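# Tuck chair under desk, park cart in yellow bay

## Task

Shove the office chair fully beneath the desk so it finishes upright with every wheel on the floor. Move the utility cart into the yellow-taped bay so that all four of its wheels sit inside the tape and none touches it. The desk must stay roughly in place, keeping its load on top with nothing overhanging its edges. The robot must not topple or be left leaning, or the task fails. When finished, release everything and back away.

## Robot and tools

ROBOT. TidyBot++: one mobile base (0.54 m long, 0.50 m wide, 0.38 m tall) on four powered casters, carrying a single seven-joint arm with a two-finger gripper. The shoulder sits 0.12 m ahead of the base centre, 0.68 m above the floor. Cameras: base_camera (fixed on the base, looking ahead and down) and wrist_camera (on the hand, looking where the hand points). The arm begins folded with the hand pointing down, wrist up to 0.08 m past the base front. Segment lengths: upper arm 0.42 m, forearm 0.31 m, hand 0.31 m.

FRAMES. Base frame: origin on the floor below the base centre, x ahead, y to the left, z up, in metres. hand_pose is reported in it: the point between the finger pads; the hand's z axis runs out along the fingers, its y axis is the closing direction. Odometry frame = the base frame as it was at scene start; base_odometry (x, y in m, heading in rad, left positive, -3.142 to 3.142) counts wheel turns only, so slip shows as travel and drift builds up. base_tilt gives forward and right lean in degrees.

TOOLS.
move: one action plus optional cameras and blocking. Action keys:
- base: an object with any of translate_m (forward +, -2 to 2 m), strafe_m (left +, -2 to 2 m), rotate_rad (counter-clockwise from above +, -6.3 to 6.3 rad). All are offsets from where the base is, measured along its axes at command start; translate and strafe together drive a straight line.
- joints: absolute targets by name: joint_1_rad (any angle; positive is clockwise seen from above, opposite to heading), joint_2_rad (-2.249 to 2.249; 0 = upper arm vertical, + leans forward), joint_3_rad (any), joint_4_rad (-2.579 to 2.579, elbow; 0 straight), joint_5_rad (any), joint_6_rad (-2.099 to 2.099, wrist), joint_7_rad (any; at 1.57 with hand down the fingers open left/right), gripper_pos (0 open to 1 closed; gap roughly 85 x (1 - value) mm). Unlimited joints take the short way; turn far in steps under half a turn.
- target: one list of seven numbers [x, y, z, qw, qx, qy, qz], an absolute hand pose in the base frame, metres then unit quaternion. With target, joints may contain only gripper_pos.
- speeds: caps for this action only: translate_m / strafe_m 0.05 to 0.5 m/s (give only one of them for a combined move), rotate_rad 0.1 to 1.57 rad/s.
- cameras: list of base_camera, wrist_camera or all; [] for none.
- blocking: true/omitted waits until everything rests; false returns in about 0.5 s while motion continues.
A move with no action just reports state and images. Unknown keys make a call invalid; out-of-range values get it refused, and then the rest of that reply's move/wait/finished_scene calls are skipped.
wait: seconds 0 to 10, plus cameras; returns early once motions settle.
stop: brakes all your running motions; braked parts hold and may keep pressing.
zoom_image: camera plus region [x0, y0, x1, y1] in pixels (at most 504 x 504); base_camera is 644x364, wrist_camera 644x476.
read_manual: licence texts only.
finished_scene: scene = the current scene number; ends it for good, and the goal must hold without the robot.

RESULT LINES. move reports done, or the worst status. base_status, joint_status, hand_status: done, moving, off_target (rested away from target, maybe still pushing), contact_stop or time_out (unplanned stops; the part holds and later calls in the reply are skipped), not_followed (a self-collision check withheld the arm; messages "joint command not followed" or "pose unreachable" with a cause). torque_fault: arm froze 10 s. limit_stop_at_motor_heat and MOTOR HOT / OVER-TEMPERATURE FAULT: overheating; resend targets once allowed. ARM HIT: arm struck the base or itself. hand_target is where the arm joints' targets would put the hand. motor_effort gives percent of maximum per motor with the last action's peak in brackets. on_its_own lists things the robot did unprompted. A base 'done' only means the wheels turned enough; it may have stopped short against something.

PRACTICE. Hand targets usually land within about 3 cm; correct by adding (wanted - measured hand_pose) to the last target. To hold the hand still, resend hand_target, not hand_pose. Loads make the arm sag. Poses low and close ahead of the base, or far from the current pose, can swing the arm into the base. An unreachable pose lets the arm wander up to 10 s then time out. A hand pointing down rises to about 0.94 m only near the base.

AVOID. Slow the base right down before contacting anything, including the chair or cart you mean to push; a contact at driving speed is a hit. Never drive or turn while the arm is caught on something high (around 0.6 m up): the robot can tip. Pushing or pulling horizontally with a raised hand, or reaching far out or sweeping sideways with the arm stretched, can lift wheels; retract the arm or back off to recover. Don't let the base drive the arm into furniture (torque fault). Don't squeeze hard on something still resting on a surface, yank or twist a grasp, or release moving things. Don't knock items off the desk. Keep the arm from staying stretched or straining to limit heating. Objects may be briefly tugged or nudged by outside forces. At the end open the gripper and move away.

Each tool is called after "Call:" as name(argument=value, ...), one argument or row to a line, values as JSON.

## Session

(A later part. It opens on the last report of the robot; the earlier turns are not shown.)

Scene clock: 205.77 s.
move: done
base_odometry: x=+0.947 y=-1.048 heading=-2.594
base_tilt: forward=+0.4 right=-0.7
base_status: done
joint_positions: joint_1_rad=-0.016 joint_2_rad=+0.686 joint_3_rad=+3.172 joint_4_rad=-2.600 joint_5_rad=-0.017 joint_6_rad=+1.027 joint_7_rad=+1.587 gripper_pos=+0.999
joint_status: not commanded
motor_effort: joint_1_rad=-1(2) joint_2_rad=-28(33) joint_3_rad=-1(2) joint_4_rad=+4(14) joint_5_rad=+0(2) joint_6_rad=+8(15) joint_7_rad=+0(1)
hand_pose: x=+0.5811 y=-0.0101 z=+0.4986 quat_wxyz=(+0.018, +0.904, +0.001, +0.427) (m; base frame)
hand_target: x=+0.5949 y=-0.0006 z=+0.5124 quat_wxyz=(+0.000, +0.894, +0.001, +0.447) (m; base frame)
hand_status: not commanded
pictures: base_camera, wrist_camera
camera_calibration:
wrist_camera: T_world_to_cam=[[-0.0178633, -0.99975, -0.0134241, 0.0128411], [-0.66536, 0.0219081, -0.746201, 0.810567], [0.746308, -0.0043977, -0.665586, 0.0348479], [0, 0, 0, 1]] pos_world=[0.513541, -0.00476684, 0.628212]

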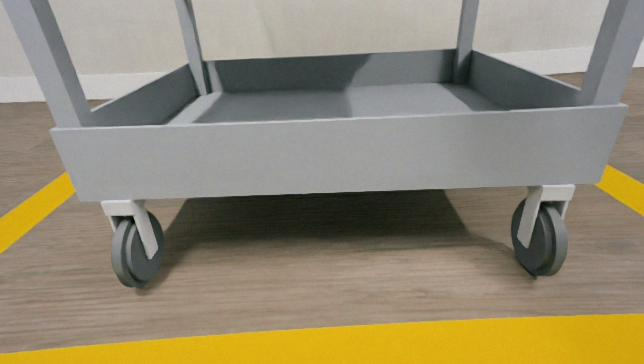

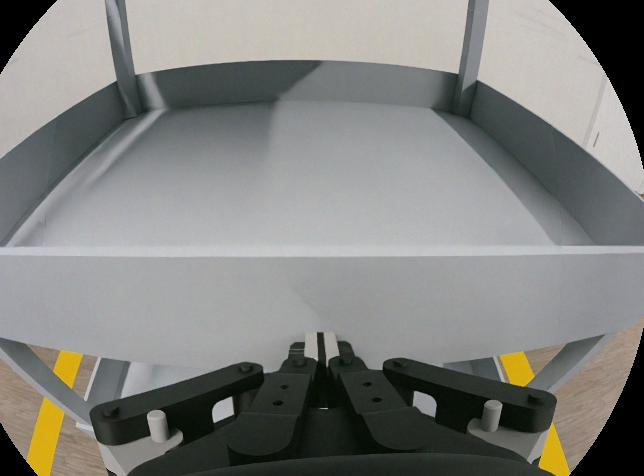

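Call:
move(
  base={"translate_m":0.2},
  speeds={"translate_m":0.08},
  cameras=["base_camera"],
)

Call:
move(
  base={"translate_m":-0.6},
  cameras=["base_camera"],
)

Call:
move(
  joints={"joint_2_rad":-0.397,"joint_4_rad":-2.53,"joint_6_rad":0.35},
  base={"rotate_rad":-2.7},
)

Scene clock: 213.03 s.
move: done
base_odometry: x=+0.776 y=-1.152 heading=-2.594
base_tilt: forward=+0.4 right=-0.8
base_status: done
joint_positions: joint_1_rad=-0.015 joint_2_rad=+0.687 joint_3_rad=+3.172 joint_4_rad=-2.598 joint_5_rad=-0.017 joint_6_rad=+1.027 joint_7_rad=+1.587 gripper_pos=+0.999
joint_status: not commanded
motor_effort: joint_1_rad=-1(2) joint_2_rad=-27(31) joint_3_rad=-1(3) joint_4_rad=+4(13) joint_5_rad=+0(2) joint_6_rad=+8(14) joint_7_rad=+1(1)
hand_pose: x=+0.5816 y=-0.0104 z=+0.4985 quat_wxyz=(+0.018, +0.904, +0.001, +0.427) (m; base frame)
hand_target: x=+0.5949 y=-0.0006 z=+0.5124 quat_wxyz=(+0.000, +0.894, +0.001, +0.447) (m; base frame)
hand_status: not commanded
pictures: base_camera

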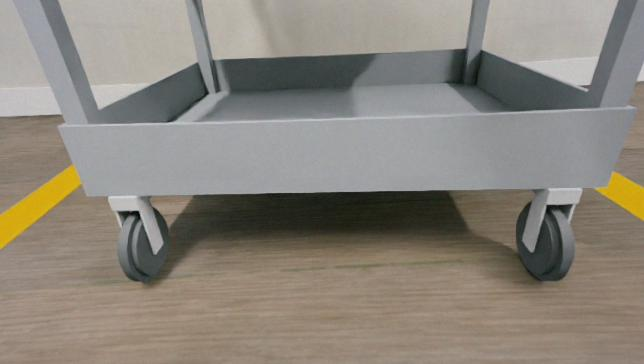

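Scene clock: 215.60 s.
move: done
base_odometry: x=+1.288 y=-0.839 heading=-2.594
base_tilt: forward=+0.4 right=-0.7
base_status: done
joint_positions: joint_1_rad=-0.014 joint_2_rad=+0.685 joint_3_rad=+3.172 joint_4_rad=-2.585 joint_5_rad=-0.016 joint_6_rad=+1.028 joint_7_rad=+1.587 gripper_pos=+0.999
joint_status: not commanded
motor_effort: joint_1_rad=+0(2) joint_2_rad=-27(28) joint_3_rad=-1(2) joint_4_rad=+2(4) joint_5_rad=+0(1) joint_6_rad=+8(8) joint_7_rad=+0(1)
hand_pose: x=+0.5890 y=-0.0109 z=+0.5024 quat_wxyz=(+0.019, +0.900, +0.000, +0.435) (m; base frame)
hand_target: x=+0.5949 y=-0.0006 z=+0.5124 quat_wxyz=(+0.000, +0.894, +0.001, +0.447) (m; base frame)
hand_status: not commanded
pictures: base_camera

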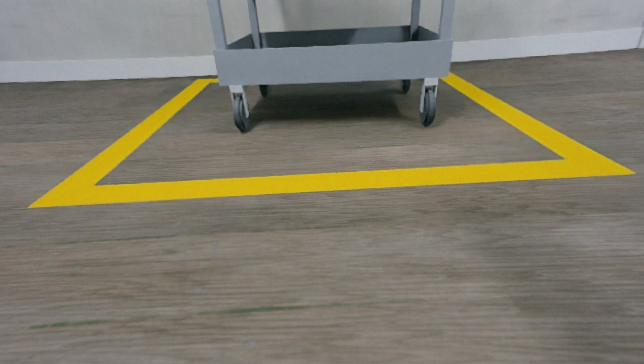

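Scene clock: 218.63 s.
move: done
base_odometry: x=+1.288 y=-0.839 heading=+0.990
base_tilt: forward=+0.4 right=-0.7
base_status: done
joint_positions: joint_1_rad=-0.012 joint_2_rad=-0.378 joint_3_rad=+3.171 joint_4_rad=-2.545 joint_5_rad=-0.016 joint_6_rad=+0.393 joint_7_rad=+1.587 gripper_pos=+0.999
joint_status: all done
motor_effort: joint_1_rad=+0(2) joint_2_rad=-6(29) joint_3_rad=-1(2) joint_4_rad=+19(20) joint_5_rad=+1(1) joint_6_rad=+9(10) joint_7_rad=+0(1)
hand_pose: x=+0.5291 y=-0.0086 z=+0.8337 quat_wxyz=(+0.003, +0.775, -0.011, +0.632) (m; base frame)
hand_target: x=+0.5268 y=-0.0031 z=+0.8368 quat_wxyz=(+0.001, +0.778, -0.003, +0.628) (m; base frame)
hand_status: not commanded
pictures: base_camera, wrist_camera
camera_calibration:
wrist_camera: T_world_to_cam=[[-0.00286579, -0.998625, -0.0523477, 0.0424321], [-0.240742, 0.0514972, -0.969222, 0.987481], [0.970585, 0.00982468, -0.240558, -0.176161], [0, 0, 0, 1]] pos_world=[0.408829, -0.00674808, 0.916933]

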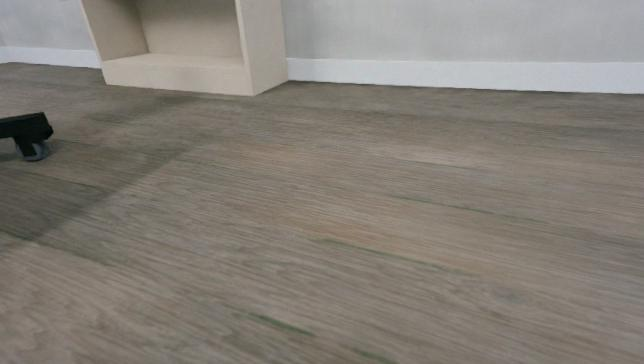

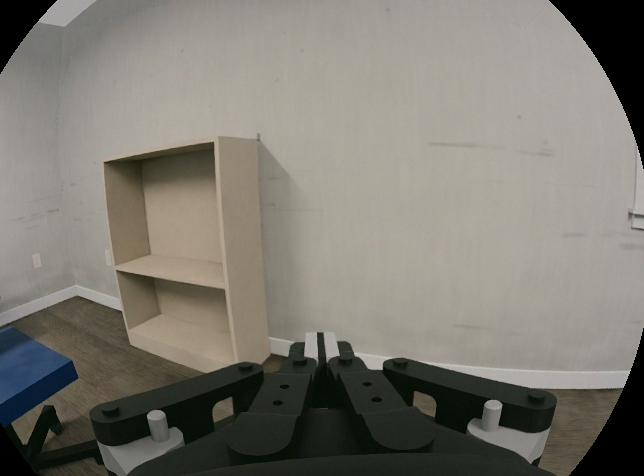

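Call:
move(
  base={"rotate_rad":-0.58},
  joints={"gripper_pos":0},
  cameras=[],
)

Call:
move(
  base={"translate_m":-0.8,"strafe_m":1.37},
)

Scene clock: 240.53 s.
move: done
base_odometry: x=+1.288 y=-0.839 heading=+0.410
base_tilt: forward=+0.4 right=-0.8
base_status: done
joint_positions: joint_1_rad=-0.012 joint_2_rad=-0.378 joint_3_rad=+3.171 joint_4_rad=-2.545 joint_5_rad=-0.016 joint_6_rad=+0.392 joint_7_rad=+1.587 gripper_pos=+0.000
joint_status: all done
motor_effort: joint_1_rad=-1(2) joint_2_rad=-6(7) joint_3_rad=-1(2) joint_4_rad=+19(19) joint_5_rad=+1(1) joint_6_rad=+9(9) joint_7_rad=+0(1)
hand_pose: x=+0.5290 y=-0.0089 z=+0.8334 quat_wxyz=(+0.004, +0.775, -0.011, +0.631) (m; base frame)
hand_target: x=+0.5268 y=-0.0031 z=+0.8368 quat_wxyz=(+0.001, +0.778, -0.003, +0.628) (m; base frame)
hand_status: not commanded
pictures: none
No camera images: "cameras" was empty.

Scene clock: 244.53 s.
move: done
base_odometry: x=+0.008 y=+0.098 heading=+0.410
base_tilt: forward=+0.4 right=-0.8
base_status: done
joint_positions: joint_1_rad=-0.012 joint_2_rad=-0.382 joint_3_rad=+3.171 joint_4_rad=-2.544 joint_5_rad=-0.016 joint_6_rad=+0.391 joint_7_rad=+1.587 gripper_pos=+0.000
joint_status: not commanded
motor_effort: joint_1_rad=+0(1) joint_2_rad=-6(8) joint_3_rad=-1(2) joint_4_rad=+19(20) joint_5_rad=+0(1) joint_6_rad=+9(9) joint_7_rad=+0(1)
hand_pose: x=+0.5285 y=-0.0089 z=+0.8348 quat_wxyz=(+0.004, +0.775, -0.011, +0.632) (m; base frame)
hand_target: x=+0.5268 y=-0.0031 z=+0.8368 quat_wxyz=(+0.001, +0.778, -0.003, +0.628) (m; base frame)
hand_status: not commanded
pictures: base_camera, wrist_camera
camera_calibration:
wrist_camera: T_world_to_cam=[[-0.00330202, -0.998619, -0.0524306, 0.0425615], [-0.238892, 0.0517006, -0.969669, 0.987869], [0.971041, 0.00932338, -0.238733, -0.177089], [0, 0, 0, 1]] pos_world=[0.408095, -0.00691957, 0.917861]

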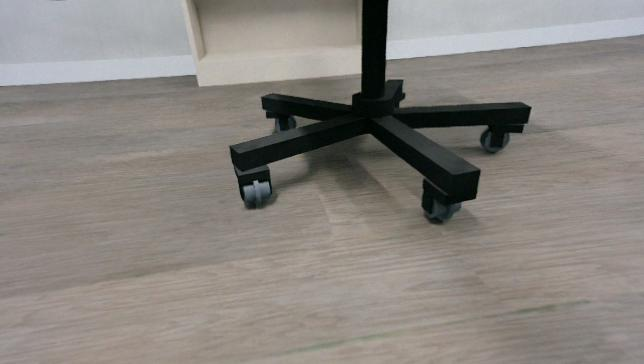

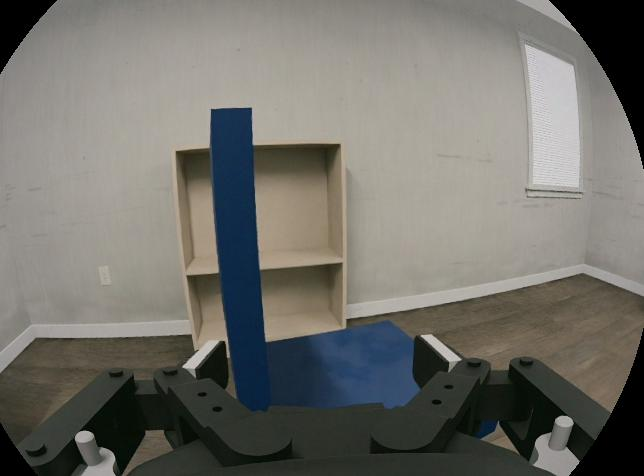

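Call:
move(
  base={"translate_m":0.12,"strafe_m":0.08},
  speeds={"translate_m":0.15},
)

Scene clock: 254.33 s.
move: done
base_odometry: x=+0.086 y=+0.219 heading=+0.410
base_tilt: forward=+0.4 right=-0.7
base_status: done
joint_positions: joint_1_rad=-0.012 joint_2_rad=-0.385 joint_3_rad=+3.171 joint_4_rad=-2.543 joint_5_rad=-0.016 joint_6_rad=+0.390 joint_7_rad=+1.587 gripper_pos=+0.000
joint_status: not commanded
motor_effort: joint_1_rad=+0(1) joint_2_rad=-6(8) joint_3_rad=-1(2) joint_4_rad=+19(20) joint_5_rad=+0(1) joint_6_rad=+9(9) joint_7_rad=+0(1)
hand_pose: x=+0.5282 y=-0.0089 z=+0.8368 quat_wxyz=(+0.003, +0.773, -0.011, +0.634) (m; base frame)
hand_target: x=+0.5268 y=-0.0031 z=+0.8368 quat_wxyz=(+0.001, +0.778, -0.003, +0.628) (m; base frame)
hand_status: not commanded
pictures: base_camera, wrist_camera
camera_calibration:
wrist_camera: T_world_to_cam=[[-0.00307791, -0.998617, -0.0524813, 0.0425748], [-0.234745, 0.0517366, -0.970679, 0.988355], [0.972052, 0.00933209, -0.23458, -0.180298], [0, 0, 0, 1]] pos_world=[0.407402, -0.00693571, 0.919316]

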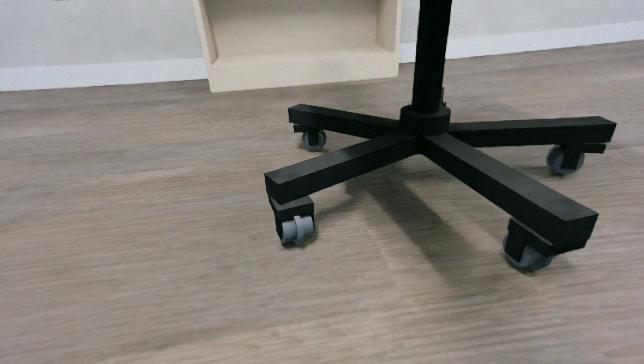

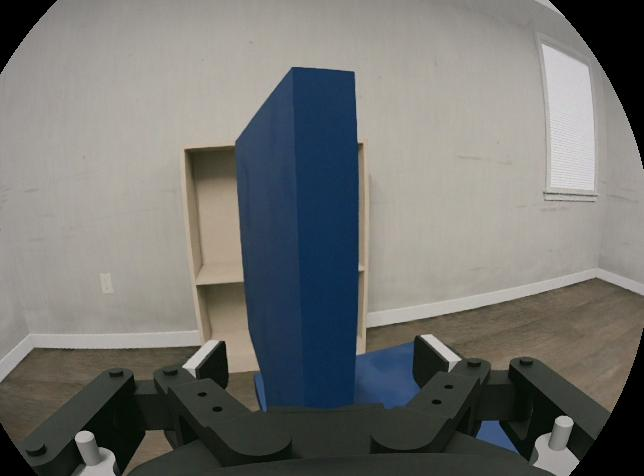

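Call:
move(
  base={"rotate_rad":0.3},
  cameras=[],
)

Call:
move(
  base={"strafe_m":-0.215},
)

Scene clock: 261.37 s.
move: done
base_odometry: x=+0.086 y=+0.219 heading=+0.710
base_tilt: forward=+0.4 right=-0.7
base_status: done
joint_positions: joint_1_rad=-0.012 joint_2_rad=-0.385 joint_3_rad=+3.171 joint_4_rad=-2.543 joint_5_rad=-0.016 joint_6_rad=+0.390 joint_7_rad=+1.587 gripper_pos=+0.000
joint_status: not commanded
motor_effort: joint_1_rad=+0(2) joint_2_rad=-6(6) joint_3_rad=-1(2) joint_4_rad=+19(20) joint_5_rad=-1(1) joint_6_rad=+9(9) joint_7_rad=+0(1)
hand_pose: x=+0.5282 y=-0.0088 z=+0.8368 quat_wxyz=(+0.003, +0.773, -0.011, +0.634) (m; base frame)
hand_target: x=+0.5268 y=-0.0031 z=+0.8368 quat_wxyz=(+0.001, +0.778, -0.003, +0.628) (m; base frame)
hand_status: not commanded
pictures: none
No camera images: "cameras" was empty.

Scene clock: 262.87 s.
move: done
base_odometry: x=+0.227 y=+0.056 heading=+0.711
base_tilt: forward=+0.4 right=-0.7
base_status: done
joint_positions: joint_1_rad=-0.012 joint_2_rad=-0.385 joint_3_rad=+3.171 joint_4_rad=-2.543 joint_5_rad=-0.016 joint_6_rad=+0.390 joint_7_rad=+1.587 gripper_pos=+0.000
joint_status: not commanded
motor_effort: joint_1_rad=-1(1) joint_2_rad=-6(6) joint_3_rad=-1(3) joint_4_rad=+19(19) joint_5_rad=+0(1) joint_6_rad=+9(9) joint_7_rad=+0(0)
hand_pose: x=+0.5282 y=-0.0087 z=+0.8368 quat_wxyz=(+0.003, +0.773, -0.011, +0.634) (m; base frame)
hand_target: x=+0.5268 y=-0.0031 z=+0.8368 quat_wxyz=(+0.001, +0.778, -0.003, +0.628) (m; base frame)
hand_status: not commanded
pictures: base_camera, wrist_camera
camera_calibration:
wrist_camera: T_world_to_cam=[[-0.00278036, -0.998624, -0.0523614, 0.0424579], [-0.234819, 0.0515495, -0.970671, 0.98836], [0.972035, 0.00959661, -0.234639, -0.180239], [0, 0, 0, 1]] pos_world=[0.407402, -0.00682026, 0.919305]

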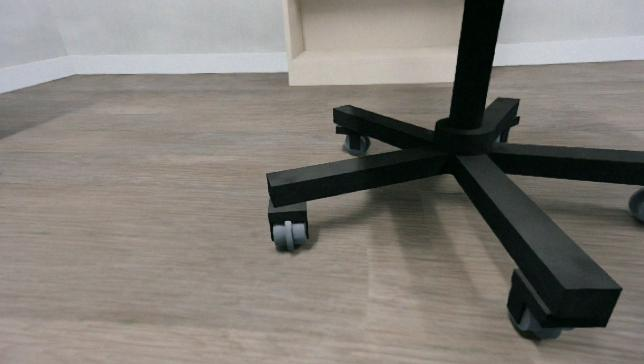

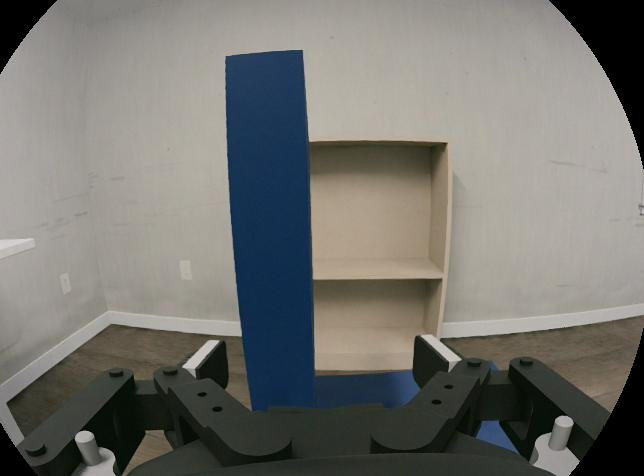

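Call:
move(
  base={"strafe_m":0.037},
  cameras=[],
)

Call:
move(
  base={"translate_m":0.14},
  speeds={"translate_m":0.06},
)

Scene clock: 273.10 s.
move: done
base_odometry: x=+0.202 y=+0.084 heading=+0.710
base_tilt: forward=+0.4 right=-0.7
base_status: done
joint_positions: joint_1_rad=-0.012 joint_2_rad=-0.385 joint_3_rad=+3.169 joint_4_rad=-2.543 joint_5_rad=-0.016 joint_6_rad=+0.390 joint_7_rad=+1.587 gripper_pos=+0.000
joint_status: not commanded
motor_effort: joint_1_rad=-1(1) joint_2_rad=-6(6) joint_3_rad=-1(2) joint_4_rad=+19(20) joint_5_rad=+0(1) joint_6_rad=+9(9) joint_7_rad=+1(1)
hand_pose: x=+0.5282 y=-0.0078 z=+0.8368 quat_wxyz=(+0.003, +0.773, -0.010, +0.634) (m; base frame)
hand_target: x=+0.5268 y=-0.0031 z=+0.8368 quat_wxyz=(+0.001, +0.778, -0.003, +0.628) (m; base frame)
hand_status: not commanded
pictures: none
No camera images: "cameras" was empty.

Scene clock: 276.00 s.
move: done
base_odometry: x=+0.309 y=+0.175 heading=+0.710
base_tilt: forward=+0.4 right=-0.8
base_status: done
joint_positions: joint_1_rad=-0.011 joint_2_rad=-0.389 joint_3_rad=+3.160 joint_4_rad=-2.542 joint_5_rad=-0.012 joint_6_rad=+0.387 joint_7_rad=+1.587 gripper_pos=+0.000
joint_status: not commanded
motor_effort: joint_1_rad=+1(6) joint_2_rad=-5(7) joint_3_rad=+1(5) joint_4_rad=+20(22) joint_5_rad=-1(3) joint_6_rad=+9(10) joint_7_rad=+0(1)
hand_pose: x=+0.5276 y=-0.0034 z=+0.8381 quat_wxyz=(+0.002, +0.773, -0.004, +0.635) (m; base frame)
hand_target: x=+0.5268 y=-0.0031 z=+0.8368 quat_wxyz=(+0.001, +0.778, -0.003, +0.628) (m; base frame)
hand_status: not commanded
pictures: base_camera, wrist_camera
camera_calibration:
wrist_camera: T_world_to_cam=[[0.0100001, -0.998959, -0.0445061, 0.0345467], [-0.233363, 0.0409478, -0.971527, 0.98915], [0.972338, 0.0201015, -0.232711, -0.181132], [0, 0, 0, 1]] pos_world=[0.406607, -0.00235175, 0.920372]

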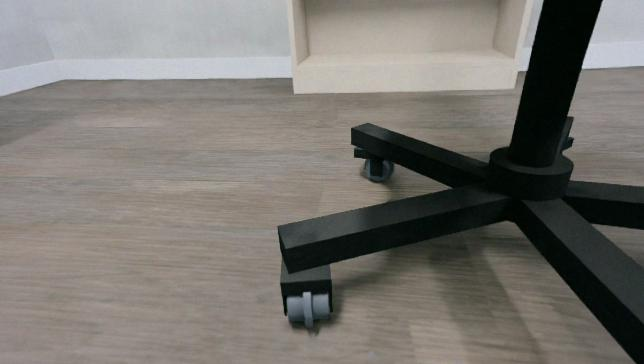

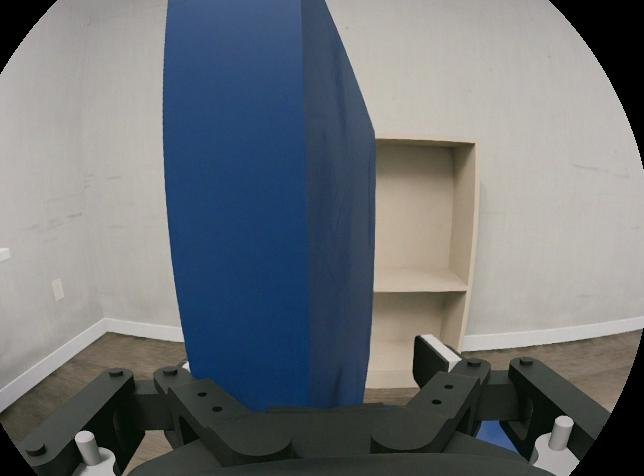

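Call:
move(
  base={"translate_m":-0.12},
  cameras=[],
)

Call:
move(
  base={"rotate_rad":-0.25},
  cameras=[],
)

Call:
move(
  base={"strafe_m":0.19},
)

Scene clock: 282.73 s.
move: done
base_odometry: x=+0.218 y=+0.097 heading=+0.710
base_tilt: forward=+0.4 right=-0.7
base_status: done
joint_positions: joint_1_rad=-0.011 joint_2_rad=-0.395 joint_3_rad=+3.160 joint_4_rad=-2.538 joint_5_rad=-0.012 joint_6_rad=+0.387 joint_7_rad=+1.587 gripper_pos=+0.000
joint_status: not commanded
motor_effort: joint_1_rad=+0(1) joint_2_rad=-6(10) joint_3_rad=-1(1) joint_4_rad=+19(20) joint_5_rad=+0(1) joint_6_rad=+9(9) joint_7_rad=+0(1)
hand_pose: x=+0.5276 y=-0.0034 z=+0.8429 quat_wxyz=(+0.002, +0.769, -0.004, +0.639) (m; base frame)
hand_target: x=+0.5268 y=-0.0031 z=+0.8368 quat_wxyz=(+0.001, +0.778, -0.003, +0.628) (m; base frame)
hand_status: not commanded
pictures: none
No camera images: "cameras" was empty.

Scene clock: 283.87 s.
move: done
base_odometry: x=+0.218 y=+0.097 heading=+0.460
base_tilt: forward=+0.4 right=-0.7
base_status: done
joint_positions: joint_1_rad=-0.011 joint_2_rad=-0.395 joint_3_rad=+3.160 joint_4_rad=-2.538 joint_5_rad=-0.012 joint_6_rad=+0.387 joint_7_rad=+1.587 gripper_pos=+0.000
joint_status: not commanded
motor_effort: joint_1_rad=-1(2) joint_2_rad=-5(6) joint_3_rad=-1(2) joint_4_rad=+19(20) joint_5_rad=+0(1) joint_6_rad=+9(9) joint_7_rad=+0(1)
hand_pose: x=+0.5276 y=-0.0036 z=+0.8429 quat_wxyz=(+0.003, +0.769, -0.004, +0.639) (m; base frame)
hand_target: x=+0.5268 y=-0.0031 z=+0.8368 quat_wxyz=(+0.001, +0.778, -0.003, +0.628) (m; base frame)
hand_status: not commanded
pictures: none
No camera images: "cameras" was empty.

Scene clock: 285.40 s.
move: done
base_odometry: x=+0.133 y=+0.267 heading=+0.460
base_tilt: forward=+0.4 right=-0.7
base_status: done
joint_positions: joint_1_rad=-0.011 joint_2_rad=-0.395 joint_3_rad=+3.160 joint_4_rad=-2.538 joint_5_rad=-0.012 joint_6_rad=+0.387 joint_7_rad=+1.587 gripper_pos=+0.000
joint_status: not commanded
motor_effort: joint_1_rad=+0(1) joint_2_rad=-5(6) joint_3_rad=-1(2) joint_4_rad=+19(20) joint_5_rad=+0(1) joint_6_rad=+9(9) joint_7_rad=+0(1)
hand_pose: x=+0.5276 y=-0.0036 z=+0.8429 quat_wxyz=(+0.003, +0.769, -0.004, +0.639) (m; base frame)
hand_target: x=+0.5268 y=-0.0031 z=+0.8368 quat_wxyz=(+0.001, +0.778, -0.003, +0.628) (m; base frame)
hand_status: not commanded
pictures: base_camera, wrist_camera
camera_calibration:
wrist_camera: T_world_to_cam=[[0.0100022, -0.998962, -0.0444469, 0.0345062], [-0.223686, 0.0410874, -0.973795, 0.990592], [0.97461, 0.0196823, -0.223043, -0.189437], [0, 0, 0, 1]] pos_world=[0.405863, -0.00250195, 0.923915]

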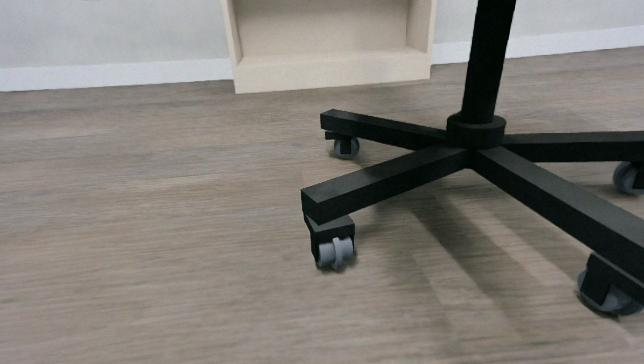

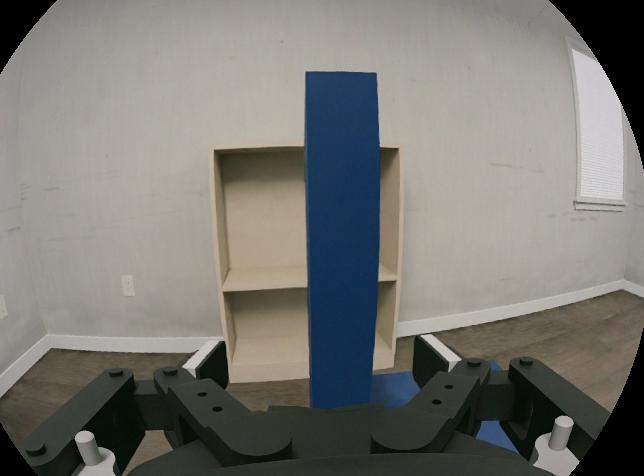

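Call:
move(
  base={"strafe_m":-0.026},
  cameras=[],
)

Call:
move(
  base={"translate_m":0.16},
  speeds={"translate_m":0.06},
)

Scene clock: 289.17 s.
move: done
base_odometry: x=+0.145 y=+0.244 heading=+0.460
base_tilt: forward=+0.4 right=-0.7
base_status: done
joint_positions: joint_1_rad=-0.011 joint_2_rad=-0.395 joint_3_rad=+3.160 joint_4_rad=-2.538 joint_5_rad=-0.012 joint_6_rad=+0.387 joint_7_rad=+1.587 gripper_pos=+0.000
joint_status: not commanded
motor_effort: joint_1_rad=+0(1) joint_2_rad=-5(6) joint_3_rad=-1(2) joint_4_rad=+20(20) joint_5_rad=+1(1) joint_6_rad=+9(9) joint_7_rad=+0(1)
hand_pose: x=+0.5276 y=-0.0036 z=+0.8429 quat_wxyz=(+0.003, +0.769, -0.004, +0.639) (m; base frame)
hand_target: x=+0.5268 y=-0.0031 z=+0.8368 quat_wxyz=(+0.001, +0.778, -0.003, +0.628) (m; base frame)
hand_status: not commanded
pictures: none
No camera images: "cameras" was empty.

Scene clock: 292.33 s.
move: done
base_odometry: x=+0.288 y=+0.315 heading=+0.460
base_tilt: forward=+0.4 right=-0.7
base_status: done
joint_positions: joint_1_rad=-0.033 joint_2_rad=-0.402 joint_3_rad=+3.136 joint_4_rad=-2.543 joint_5_rad=-0.001 joint_6_rad=+0.385 joint_7_rad=+1.587 gripper_pos=+0.000
joint_status: not commanded
motor_effort: joint_1_rad=+4(9) joint_2_rad=-3(7) joint_3_rad=+4(10) joint_4_rad=+21(23) joint_5_rad=-3(5) joint_6_rad=+10(10) joint_7_rad=+0(1)
hand_pose: x=+0.5247 y=+0.0172 z=+0.8419 quat_wxyz=(-0.006, +0.769, +0.021, +0.639) (m; base frame)
hand_target: x=+0.5268 y=-0.0031 z=+0.8368 quat_wxyz=(+0.001, +0.778, -0.003, +0.628) (m; base frame)
hand_status: not commanded
pictures: base_camera, wrist_camera
camera_calibration:
wrist_camera: T_world_to_cam=[[0.0603278, -0.997842, -0.0259186, 0.0132444], [-0.225208, 0.0116899, -0.974241, 0.989803], [0.972441, 0.0646108, -0.224017, -0.18597], [0, 0, 0, 1]] pos_world=[0.402958, 0.0136608, 0.922989]

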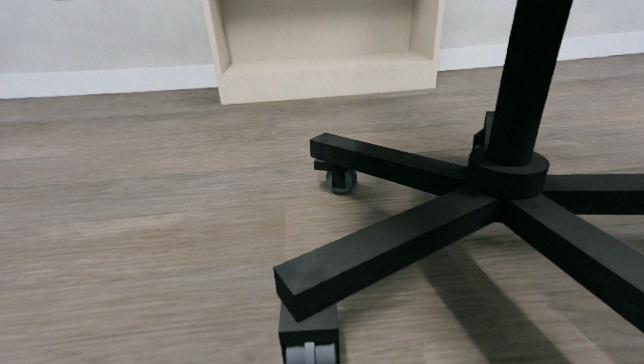

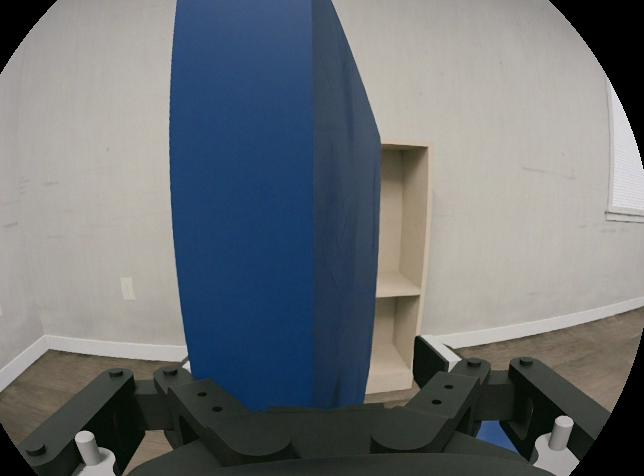

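Call:
move(
  base={"translate_m":-0.12},
  cameras=[],
)

Call:
move(
  base={"rotate_rad":-0.27},
  joints={"joint_1_rad":0.0,"joint_3_rad":3.16,"joint_5_rad":-0.01},
  cameras=[],
)

Call:
move(
  base={"strafe_m":0.195},
)

Scene clock: 300.73 s.
move: done
base_odometry: x=+0.181 y=+0.262 heading=+0.460
base_tilt: forward=+0.4 right=-0.8
base_status: done
joint_positions: joint_1_rad=-0.019 joint_2_rad=-0.396 joint_3_rad=+3.143 joint_4_rad=-2.535 joint_5_rad=-0.001 joint_6_rad=+0.385 joint_7_rad=+1.587 gripper_pos=+0.000
joint_status: not commanded
motor_effort: joint_1_rad=+0(5) joint_2_rad=-5(8) joint_3_rad=-1(5) joint_4_rad=+20(20) joint_5_rad=+0(2) joint_6_rad=+9(9) joint_7_rad=+0(1)
hand_pose: x=+0.5277 y=+0.0084 z=+0.8441 quat_wxyz=(-0.001, +0.769, +0.012, +0.639) (m; base frame)
hand_target: x=+0.5268 y=-0.0031 z=+0.8368 quat_wxyz=(+0.001, +0.778, -0.003, +0.628) (m; base frame)
hand_status: not commanded
pictures: none
No camera images: "cameras" was empty.

Scene clock: 301.90 s.
move: done
base_odometry: x=+0.181 y=+0.262 heading=+0.190
base_tilt: forward=+0.4 right=-0.7
base_status: done
joint_positions: joint_1_rad=-0.011 joint_2_rad=-0.396 joint_3_rad=+3.145 joint_4_rad=-2.535 joint_5_rad=-0.005 joint_6_rad=+0.385 joint_7_rad=+1.587 gripper_pos=+0.000
joint_status: all done
motor_effort: joint_1_rad=-1(2) joint_2_rad=-5(6) joint_3_rad=-1(2) joint_4_rad=+19(20) joint_5_rad=+0(1) joint_6_rad=+9(9) joint_7_rad=+0(1)
hand_pose: x=+0.5278 y=+0.0038 z=+0.8441 quat_wxyz=(+0.001, +0.769, +0.007, +0.639) (m; base frame)
hand_target: x=+0.5267 y=-0.0077 z=+0.8368 quat_wxyz=(-0.002, +0.778, -0.018, +0.628) (m; base frame)
hand_status: not commanded
pictures: none
No camera images: "cameras" was empty.

Scene clock: 303.50 s.
move: done
base_odometry: x=+0.144 y=+0.453 heading=+0.190
base_tilt: forward=+0.4 right=-0.7
base_status: done
joint_positions: joint_1_rad=-0.011 joint_2_rad=-0.396 joint_3_rad=+3.145 joint_4_rad=-2.535 joint_5_rad=-0.005 joint_6_rad=+0.385 joint_7_rad=+1.587 gripper_pos=+0.000
joint_status: not commanded
motor_effort: joint_1_rad=+0(1) joint_2_rad=-5(7) joint_3_rad=-1(2) joint_4_rad=+20(20) joint_5_rad=+0(2) joint_6_rad=+9(9) joint_7_rad=+0(0)
hand_pose: x=+0.5278 y=+0.0038 z=+0.8441 quat_wxyz=(+0.001, +0.769, +0.006, +0.639) (m; base frame)
hand_target: x=+0.5267 y=-0.0077 z=+0.8368 quat_wxyz=(-0.002, +0.778, -0.018, +0.628) (m; base frame)
hand_status: not commanded
pictures: base_camera, wrist_camera
camera_calibration:
wrist_camera: T_world_to_cam=[[0.0276409, -0.999073, -0.0329877, 0.0229144], [-0.2226, 0.0260198, -0.974563, 0.991663], [0.974518, 0.0342808, -0.221674, -0.190588], [0, 0, 0, 1]] pos_world=[0.405842, 0.00362383, 0.924945]

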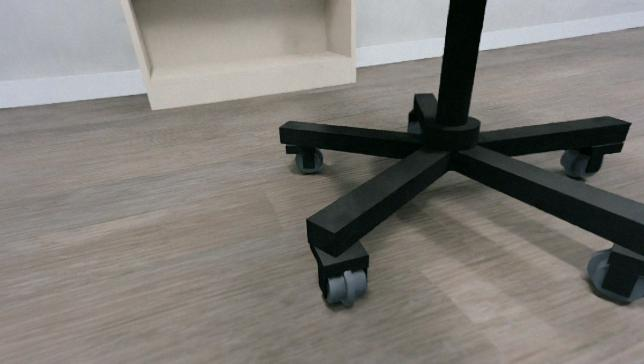

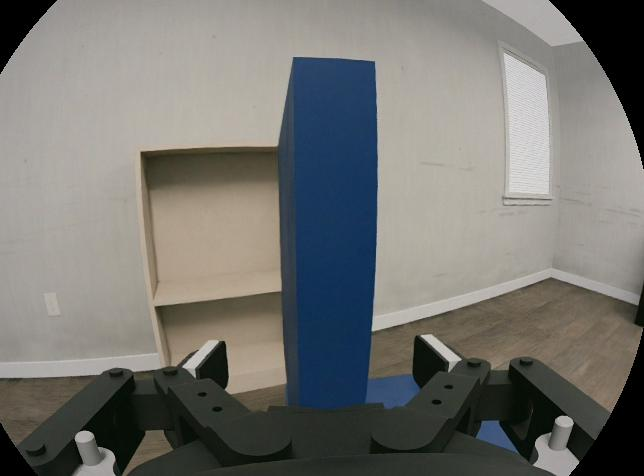

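Call:
move(
  base={"translate_m":0.14},
  speeds={"translate_m":0.06},
  cameras=["wrist_camera"],
)

Scene clock: 308.47 s.
move: done
base_odometry: x=+0.281 y=+0.480 heading=+0.190
base_tilt: forward=+0.4 right=-0.7
base_status: done
joint_positions: joint_1_rad=-0.026 joint_2_rad=-0.403 joint_3_rad=+3.136 joint_4_rad=-2.542 joint_5_rad=-0.005 joint_6_rad=+0.384 joint_7_rad=+1.587 gripper_pos=+0.000
joint_status: not commanded
motor_effort: joint_1_rad=+3(8) joint_2_rad=-4(7) joint_3_rad=+4(9) joint_4_rad=+21(24) joint_5_rad=-2(5) joint_6_rad=+9(10) joint_7_rad=+0(1)
hand_pose: x=+0.5247 y=+0.0136 z=+0.8429 quat_wxyz=(-0.005, +0.769, +0.016, +0.639) (m; base frame)
hand_target: x=+0.5267 y=-0.0077 z=+0.8368 quat_wxyz=(-0.002, +0.778, -0.018, +0.628) (m; base frame)
hand_status: not commanded
pictures: wrist_camera
camera_calibration:
wrist_camera: T_world_to_cam=[[0.0504395, -0.998296, -0.0293563, 0.0177487], [-0.223283, 0.0173779, -0.974599, 0.990088], [0.973448, 0.055713, -0.222026, -0.187661], [0, 0, 0, 1]] pos_world=[0.402853, 0.010968, 0.923793]

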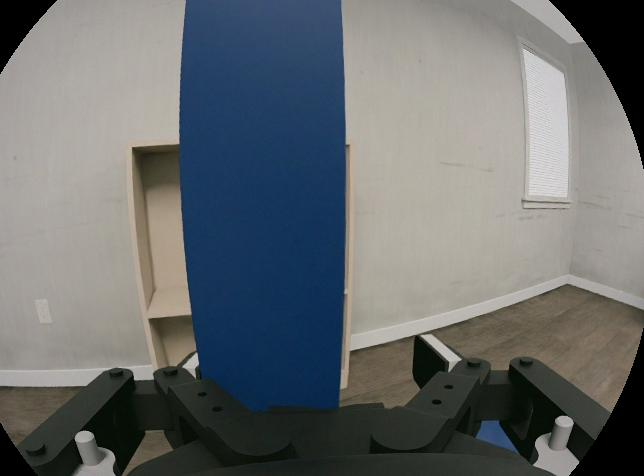

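Call:
move(
  base={"translate_m":-0.06},
  cameras=["wrist_camera"],
)

Call:
move(
  base={"strafe_m":0.025},
  cameras=[],
)

Call:
move(
  base={"translate_m":0.09},
  speeds={"translate_m":0.06},
  cameras=["wrist_camera"],
)

Scene clock: 313.67 s.
move: done
base_odometry: x=+0.222 y=+0.468 heading=+0.189
base_tilt: forward=+0.4 right=-0.8
base_status: done
joint_positions: joint_1_rad=-0.014 joint_2_rad=-0.400 joint_3_rad=+3.144 joint_4_rad=-2.536 joint_5_rad=-0.005 joint_6_rad=+0.384 joint_7_rad=+1.587 gripper_pos=+0.000
joint_status: not commanded
motor_effort: joint_1_rad=-1(4) joint_2_rad=-5(8) joint_3_rad=+0(4) joint_4_rad=+19(20) joint_5_rad=+0(2) joint_6_rad=+9(9) joint_7_rad=+0(1)
hand_pose: x=+0.5268 y=+0.0052 z=+0.8451 quat_wxyz=(+0.000, +0.768, +0.008, +0.640) (m; base frame)
hand_target: x=+0.5267 y=-0.0077 z=+0.8368 quat_wxyz=(-0.002, +0.778, -0.018, +0.628) (m; base frame)
hand_status: not commanded
pictures: wrist_camera
camera_calibration:
wrist_camera: T_world_to_cam=[[0.0310457, -0.99899, -0.032495, 0.0221811], [-0.220125, 0.0248788, -0.975154, 0.9916], [0.974977, 0.0374273, -0.21913, -0.191911], [0, 0, 0, 1]] pos_world=[0.404697, 0.00467159, 0.92563]

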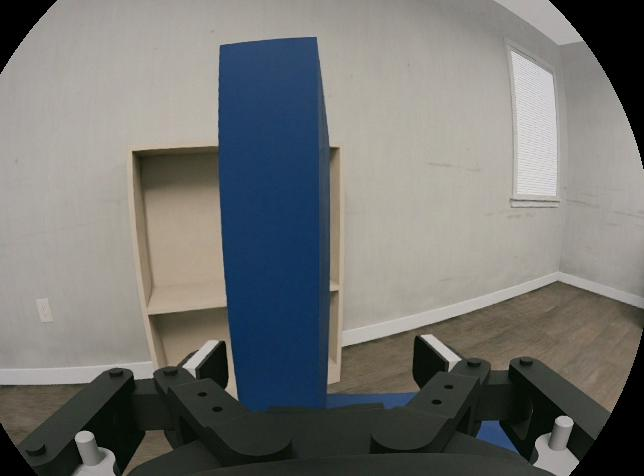

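Scene clock: 314.47 s.
move: done
base_odometry: x=+0.218 y=+0.493 heading=+0.189
base_tilt: forward=+0.4 right=-0.7
base_status: done
joint_positions: joint_1_rad=-0.013 joint_2_rad=-0.400 joint_3_rad=+3.145 joint_4_rad=-2.536 joint_5_rad=-0.005 joint_6_rad=+0.384 joint_7_rad=+1.587 gripper_pos=+0.000
joint_status: not commanded
motor_effort: joint_1_rad=-1(1) joint_2_rad=-5(6) joint_3_rad=+0(2) joint_4_rad=+19(20) joint_5_rad=-1(1) joint_6_rad=+9(9) joint_7_rad=+0(0)
hand_pose: x=+0.5268 y=+0.0049 z=+0.8451 quat_wxyz=(+0.001, +0.768, +0.008, +0.640) (m; base frame)
hand_target: x=+0.5267 y=-0.0077 z=+0.8368 quat_wxyz=(-0.002, +0.778, -0.018, +0.628) (m; base frame)
hand_status: not commanded
pictures: none
No camera images: "cameras" was empty.

Scene clock: 316.50 s.
move: done
base_odometry: x=+0.306 y=+0.510 heading=+0.189
base_tilt: forward=+0.4 right=-0.7
base_status: done
joint_positions: joint_1_rad=-0.018 joint_2_rad=-0.402 joint_3_rad=+3.142 joint_4_rad=-2.539 joint_5_rad=-0.005 joint_6_rad=+0.384 joint_7_rad=+1.587 gripper_pos=+0.000
joint_status: not commanded
motor_effort: joint_1_rad=+2(6) joint_2_rad=-5(7) joint_3_rad=+3(6) joint_4_rad=+20(24) joint_5_rad=-2(3) joint_6_rad=+9(10) joint_7_rad=+0(1)
hand_pose: x=+0.5256 y=+0.0079 z=+0.8438 quat_wxyz=(-0.001, +0.769, +0.011, +0.640) (m; base frame)
hand_target: x=+0.5267 y=-0.0077 z=+0.8368 quat_wxyz=(-0.002, +0.778, -0.018, +0.628) (m; base frame)
hand_status: not commanded
pictures: wrist_camera
camera_calibration:
wrist_camera: T_world_to_cam=[[0.0372941, -0.998807, -0.0315199, 0.0207864], [-0.222287, 0.0224599, -0.974722, 0.990756], [0.974268, 0.0433579, -0.221185, -0.189099], [0, 0, 0, 1]] pos_world=[0.403691, 0.00670829, 0.924541]

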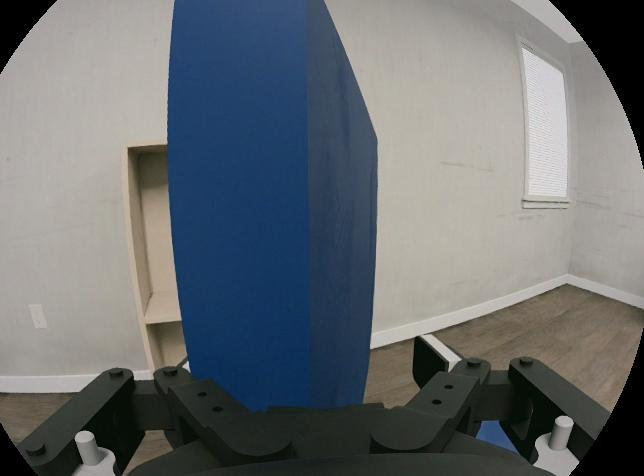

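Call:
move(
  base={"translate_m":-0.09},
  cameras=[],
)

Call:
move(
  base={"rotate_rad":-0.3},
  cameras=[],
)

Call:
move(
  base={"strafe_m":0.24},
  cameras=["wrist_camera"],
)

Scene clock: 327.00 s.
move: done
base_odometry: x=+0.218 y=+0.493 heading=+0.189
base_tilt: forward=+0.4 right=-0.7
base_status: done
joint_positions: joint_1_rad=-0.014 joint_2_rad=-0.399 joint_3_rad=+3.142 joint_4_rad=-2.536 joint_5_rad=-0.005 joint_6_rad=+0.384 joint_7_rad=+1.587 gripper_pos=+0.000
joint_status: not commanded
motor_effort: joint_1_rad=+0(3) joint_2_rad=-4(8) joint_3_rad=+0(2) joint_4_rad=+19(20) joint_5_rad=+0(1) joint_6_rad=+9(9) joint_7_rad=+0(1)
hand_pose: x=+0.5271 y=+0.0063 z=+0.8445 quat_wxyz=(+0.000, +0.769, +0.009, +0.640) (m; base frame)
hand_target: x=+0.5267 y=-0.0077 z=+0.8368 quat_wxyz=(-0.002, +0.778, -0.018, +0.628) (m; base frame)
hand_status: not commanded
pictures: none
No camera images: "cameras" was empty.

Scene clock: 328.17 s.
move: done
base_odometry: x=+0.218 y=+0.493 heading=-0.111
base_tilt: forward=+0.4 right=-0.8
base_status: done
joint_positions: joint_1_rad=-0.011 joint_2_rad=-0.399 joint_3_rad=+3.145 joint_4_rad=-2.536 joint_5_rad=-0.005 joint_6_rad=+0.384 joint_7_rad=+1.587 gripper_pos=+0.000
joint_status: not commanded
motor_effort: joint_1_rad=-1(2) joint_2_rad=-5(6) joint_3_rad=-1(2) joint_4_rad=+19(20) joint_5_rad=+0(1) joint_6_rad=+9(9) joint_7_rad=+0(1)
hand_pose: x=+0.5271 y=+0.0037 z=+0.8445 quat_wxyz=(+0.001, +0.769, +0.006, +0.640) (m; base frame)
hand_target: x=+0.5267 y=-0.0077 z=+0.8368 quat_wxyz=(-0.002, +0.778, -0.018, +0.628) (m; base frame)
hand_status: not commanded
pictures: none
No camera images: "cameras" was empty.

Scene clock: 329.90 s.
move: done
base_odometry: x=+0.244 y=+0.732 heading=-0.112
base_tilt: forward=+0.4 right=-0.8
base_status: done
joint_positions: joint_1_rad=-0.011 joint_2_rad=-0.399 joint_3_rad=+3.145 joint_4_rad=-2.536 joint_5_rad=-0.005 joint_6_rad=+0.384 joint_7_rad=+1.587 gripper_pos=+0.000
joint_status: not commanded
motor_effort: joint_1_rad=-1(1) joint_2_rad=-6(6) joint_3_rad=+0(2) joint_4_rad=+20(20) joint_5_rad=+0(1) joint_6_rad=+9(9) joint_7_rad=+0(1)
hand_pose: x=+0.5271 y=+0.0036 z=+0.8445 quat_wxyz=(+0.002, +0.769, +0.006, +0.640) (m; base frame)
hand_target: x=+0.5267 y=-0.0077 z=+0.8368 quat_wxyz=(-0.002, +0.778, -0.018, +0.628) (m; base frame)
hand_status: not commanded
pictures: wrist_camera
camera_calibration:
wrist_camera: T_world_to_cam=[[0.0271498, -0.999092, -0.0328354, 0.0228811], [-0.221715, 0.0260109, -0.974764, 0.991642], [0.974733, 0.0337448, -0.220808, -0.190699], [0, 0, 0, 1]] pos_world=[0.405122, 0.00350196, 0.925261]

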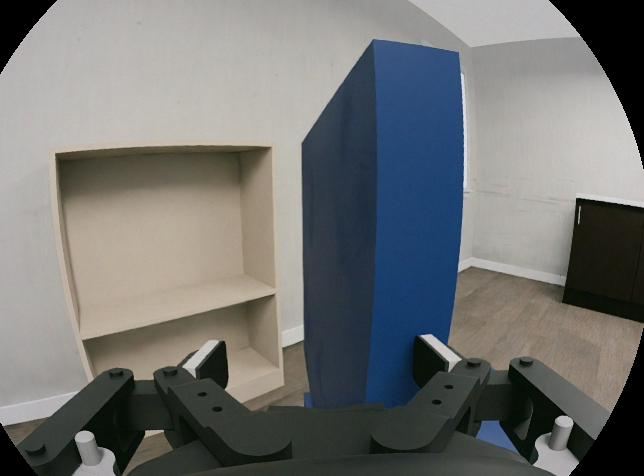

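Call:
move(
  base={"rotate_rad":0.22},
  cameras=[],
)

Call:
move(
  base={"strafe_m":-0.18},
  cameras=["wrist_camera"],
)

Scene clock: 336.10 s.
move: done
base_odometry: x=+0.244 y=+0.732 heading=+0.109
base_tilt: forward=+0.4 right=-0.7
base_status: done
joint_positions: joint_1_rad=-0.007 joint_2_rad=-0.399 joint_3_rad=+3.147 joint_4_rad=-2.536 joint_5_rad=-0.005 joint_6_rad=+0.384 joint_7_rad=+1.587 gripper_pos=+0.000
joint_status: not commanded
motor_effort: joint_1_rad=+0(3) joint_2_rad=-6(6) joint_3_rad=-1(3) joint_4_rad=+19(21) joint_5_rad=+0(1) joint_6_rad=+9(10) joint_7_rad=+0(1)
hand_pose: x=+0.5271 y=+0.0013 z=+0.8444 quat_wxyz=(+0.003, +0.769, +0.004, +0.640) (m; base frame)
hand_target: x=+0.5267 y=-0.0077 z=+0.8368 quat_wxyz=(-0.002, +0.778, -0.018, +0.628) (m; base frame)
hand_status: not commanded
pictures: none
No camera images: "cameras" was empty.

Scene clock: 337.70 s.
move: done
base_odometry: x=+0.264 y=+0.553 heading=+0.109
base_tilt: forward=+0.4 right=-0.7
base_status: done
joint_positions: joint_1_rad=-0.016 joint_2_rad=-0.410 joint_3_rad=+3.141 joint_4_rad=-2.543 joint_5_rad=+0.001 joint_6_rad=+0.382 joint_7_rad=+1.587 gripper_pos=+0.000
joint_status: not commanded
motor_effort: joint_1_rad=+1(18) joint_2_rad=-5(6) joint_3_rad=+1(19) joint_4_rad=+20(28) joint_5_rad=-1(8) joint_6_rad=+9(11) joint_7_rad=+0(1)
hand_pose: x=+0.5234 y=+0.0082 z=+0.8438 quat_wxyz=(+0.000, +0.768, +0.013, +0.640) (m; base frame)
hand_target: x=+0.5267 y=-0.0077 z=+0.8368 quat_wxyz=(-0.002, +0.778, -0.018, +0.628) (m; base frame)
hand_status: not commanded
pictures: wrist_camera
camera_calibration:
wrist_camera: T_world_to_cam=[[0.0396352, -0.998876, -0.0260081, 0.0153053], [-0.221051, 0.0166183, -0.975121, 0.989991], [0.974457, 0.0443982, -0.220144, -0.187891], [0, 0, 0, 1]] pos_world=[0.401324, 0.00717817, 0.924396]

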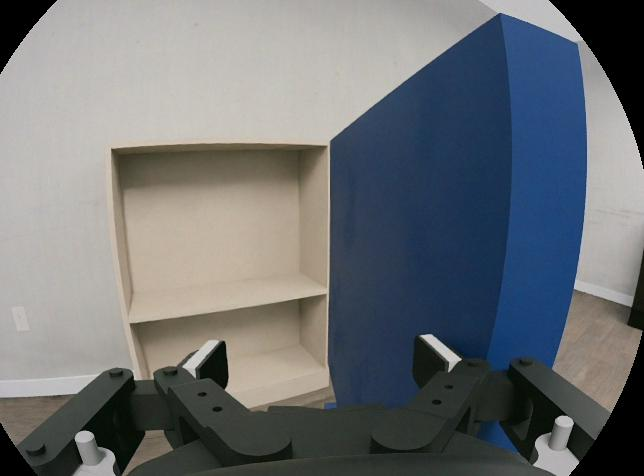

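Call:
move(
  base={"strafe_m":-0.25},
  speeds={"strafe_m":0.1},
  joints={"gripper_pos":1},
)

Scene clock: 345.20 s.
move: done
base_odometry: x=+0.291 y=+0.305 heading=+0.110
base_tilt: forward=+0.4 right=-0.7
base_status: done
joint_positions: joint_1_rad=-0.014 joint_2_rad=-0.414 joint_3_rad=+3.142 joint_4_rad=-2.543 joint_5_rad=+0.001 joint_6_rad=+0.381 joint_7_rad=+1.587 gripper_pos=+0.999
joint_status: all done
motor_effort: joint_1_rad=-1(9) joint_2_rad=-5(5) joint_3_rad=-1(9) joint_4_rad=+20(23) joint_5_rad=-1(4) joint_6_rad=+9(10) joint_7_rad=+0(1)
hand_pose: x=+0.5227 y=+0.0071 z=+0.8454 quat_wxyz=(+0.001, +0.767, +0.012, +0.642) (m; base frame)
hand_target: x=+0.5267 y=-0.0077 z=+0.8368 quat_wxyz=(-0.002, +0.778, -0.018, +0.628) (m; base frame)
hand_status: not commanded
pictures: base_camera, wrist_camera
camera_calibration:
wrist_camera: T_world_to_cam=[[0.0370339, -0.99897, -0.0262002, 0.0157487], [-0.21727, 0.0175418, -0.975954, 0.990174], [0.975409, 0.0418359, -0.216397, -0.190502], [0, 0, 0, 1]] pos_world=[0.400369, 0.00633286, 0.925553]

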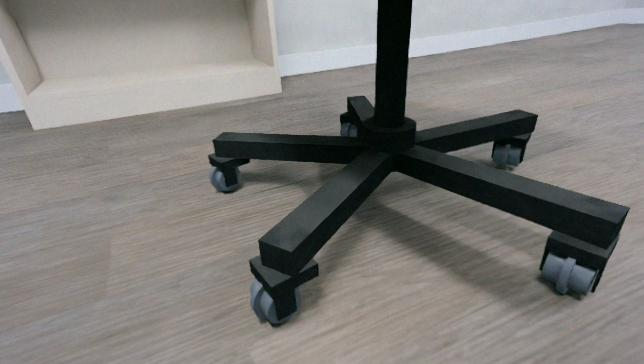

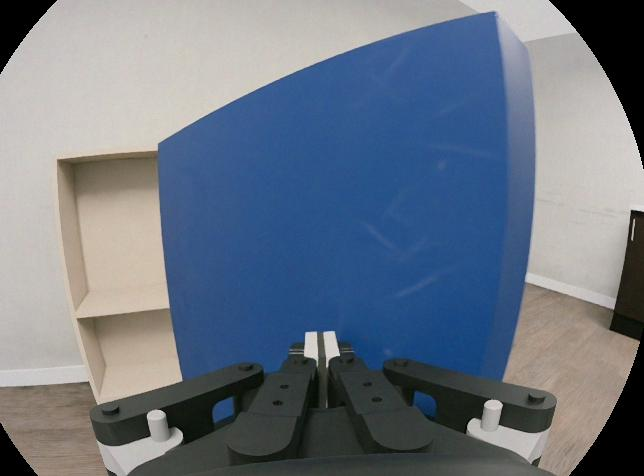

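Call:
move(
  base={"translate_m":-0.12,"strafe_m":-0.05},
  cameras=[],
)

Call:
move(
  base={"translate_m":0.2,"strafe_m":-0.26},
  speeds={"translate_m":0.1},
)

Scene clock: 352.03 s.
move: done
base_odometry: x=+0.177 y=+0.242 heading=+0.110
base_tilt: forward=+0.4 right=-0.7
base_status: done
joint_positions: joint_1_rad=-0.014 joint_2_rad=-0.408 joint_3_rad=+3.142 joint_4_rad=-2.543 joint_5_rad=+0.001 joint_6_rad=+0.381 joint_7_rad=+1.587 gripper_pos=+0.999
joint_status: not commanded
motor_effort: joint_1_rad=+0(1) joint_2_rad=-5(8) joint_3_rad=-1(1) joint_4_rad=+20(20) joint_5_rad=+0(1) joint_6_rad=+9(9) joint_7_rad=+0(0)
hand_pose: x=+0.5238 y=+0.0071 z=+0.8434 quat_wxyz=(+0.001, +0.769, +0.012, +0.640) (m; base frame)
hand_target: x=+0.5267 y=-0.0077 z=+0.8368 quat_wxyz=(-0.002, +0.778, -0.018, +0.628) (m; base frame)
hand_status: not commanded
pictures: none
No camera images: "cameras" was empty.

Scene clock: 355.83 s.
move: done
base_odometry: x=+0.405 y=+0.005 heading=+0.110
base_tilt: forward=+0.4 right=-0.7
base_status: done
joint_positions: joint_1_rad=-0.014 joint_2_rad=-0.407 joint_3_rad=+3.143 joint_4_rad=-2.542 joint_5_rad=+0.001 joint_6_rad=+0.381 joint_7_rad=+1.587 gripper_pos=+0.999
joint_status: not commanded
motor_effort: joint_1_rad=+0(1) joint_2_rad=-5(7) joint_3_rad=+0(2) joint_4_rad=+19(20) joint_5_rad=+0(1) joint_6_rad=+9(9) joint_7_rad=+0(1)
hand_pose: x=+0.5241 y=+0.0066 z=+0.8431 quat_wxyz=(+0.001, +0.769, +0.012, +0.639) (m; base frame)
hand_target: x=+0.5267 y=-0.0077 z=+0.8368 quat_wxyz=(-0.002, +0.778, -0.018, +0.628) (m; base frame)
hand_status: not commanded
pictures: base_camera, wrist_camera
camera_calibration:
wrist_camera: T_world_to_cam=[[0.0357311, -0.999003, -0.0267822, 0.0162969], [-0.223217, 0.0181443, -0.9746, 0.990163], [0.974114, 0.0408018, -0.222346, -0.186572], [0, 0, 0, 1]] pos_world=[0.402181, 0.0059273, 0.923966]

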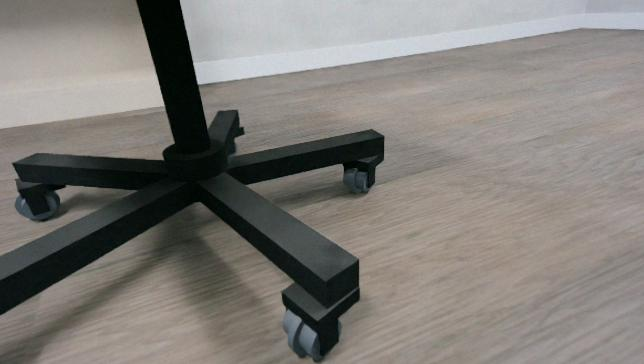

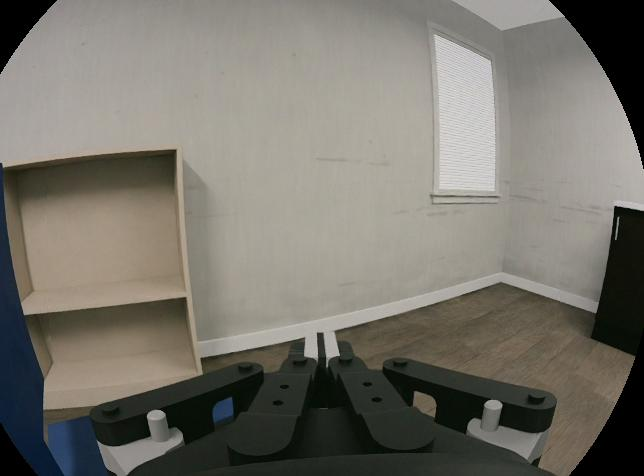

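Call:
move(
  base={"translate_m":-0.25},
  cameras=[],
)

Call:
move(
  base={"strafe_m":0.14},
  cameras=["wrist_camera"],
)

Scene clock: 360.57 s.
move: done
base_odometry: x=+0.156 y=-0.023 heading=+0.110
base_tilt: forward=+0.4 right=-0.7
base_status: done
joint_positions: joint_1_rad=-0.014 joint_2_rad=-0.405 joint_3_rad=+3.143 joint_4_rad=-2.542 joint_5_rad=+0.001 joint_6_rad=+0.381 joint_7_rad=+1.587 gripper_pos=+0.999
joint_status: not commanded
motor_effort: joint_1_rad=+0(1) joint_2_rad=-5(8) joint_3_rad=+0(1) joint_4_rad=+19(20) joint_5_rad=+0(1) joint_6_rad=+9(10) joint_7_rad=+0(1)
hand_pose: x=+0.5246 y=+0.0065 z=+0.8425 quat_wxyz=(+0.001, +0.769, +0.012, +0.639) (m; base frame)
hand_target: x=+0.5267 y=-0.0077 z=+0.8368 quat_wxyz=(-0.002, +0.778, -0.018, +0.628) (m; base frame)
hand_status: not commanded
pictures: none
No camera images: "cameras" was empty.

Scene clock: 362.00 s.
move: done
base_odometry: x=+0.140 y=+0.117 heading=+0.110
base_tilt: forward=+0.4 right=-0.7
base_status: done
joint_positions: joint_1_rad=-0.014 joint_2_rad=-0.405 joint_3_rad=+3.143 joint_4_rad=-2.542 joint_5_rad=+0.001 joint_6_rad=+0.381 joint_7_rad=+1.587 gripper_pos=+0.999
joint_status: not commanded
motor_effort: joint_1_rad=-1(1) joint_2_rad=-5(6) joint_3_rad=+0(2) joint_4_rad=+19(20) joint_5_rad=+0(1) joint_6_rad=+9(9) joint_7_rad=+0(1)
hand_pose: x=+0.5246 y=+0.0063 z=+0.8425 quat_wxyz=(+0.001, +0.769, +0.011, +0.639) (m; base frame)
hand_target: x=+0.5267 y=-0.0077 z=+0.8368 quat_wxyz=(-0.002, +0.778, -0.018, +0.628) (m; base frame)
hand_status: not commanded
pictures: wrist_camera
camera_calibration:
wrist_camera: T_world_to_cam=[[0.035081, -0.999019, -0.027014, 0.0165296], [-0.224812, 0.0184493, -0.974228, 0.990249], [0.97377, 0.04025, -0.223944, -0.185645], [0, 0, 0, 1]] pos_world=[0.402816, 0.0057162, 0.9236]

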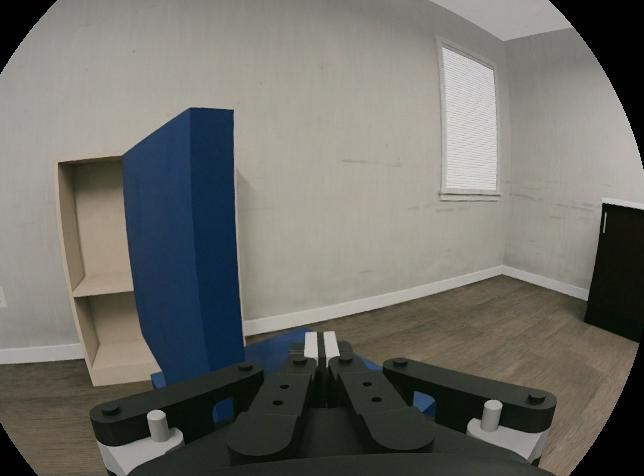

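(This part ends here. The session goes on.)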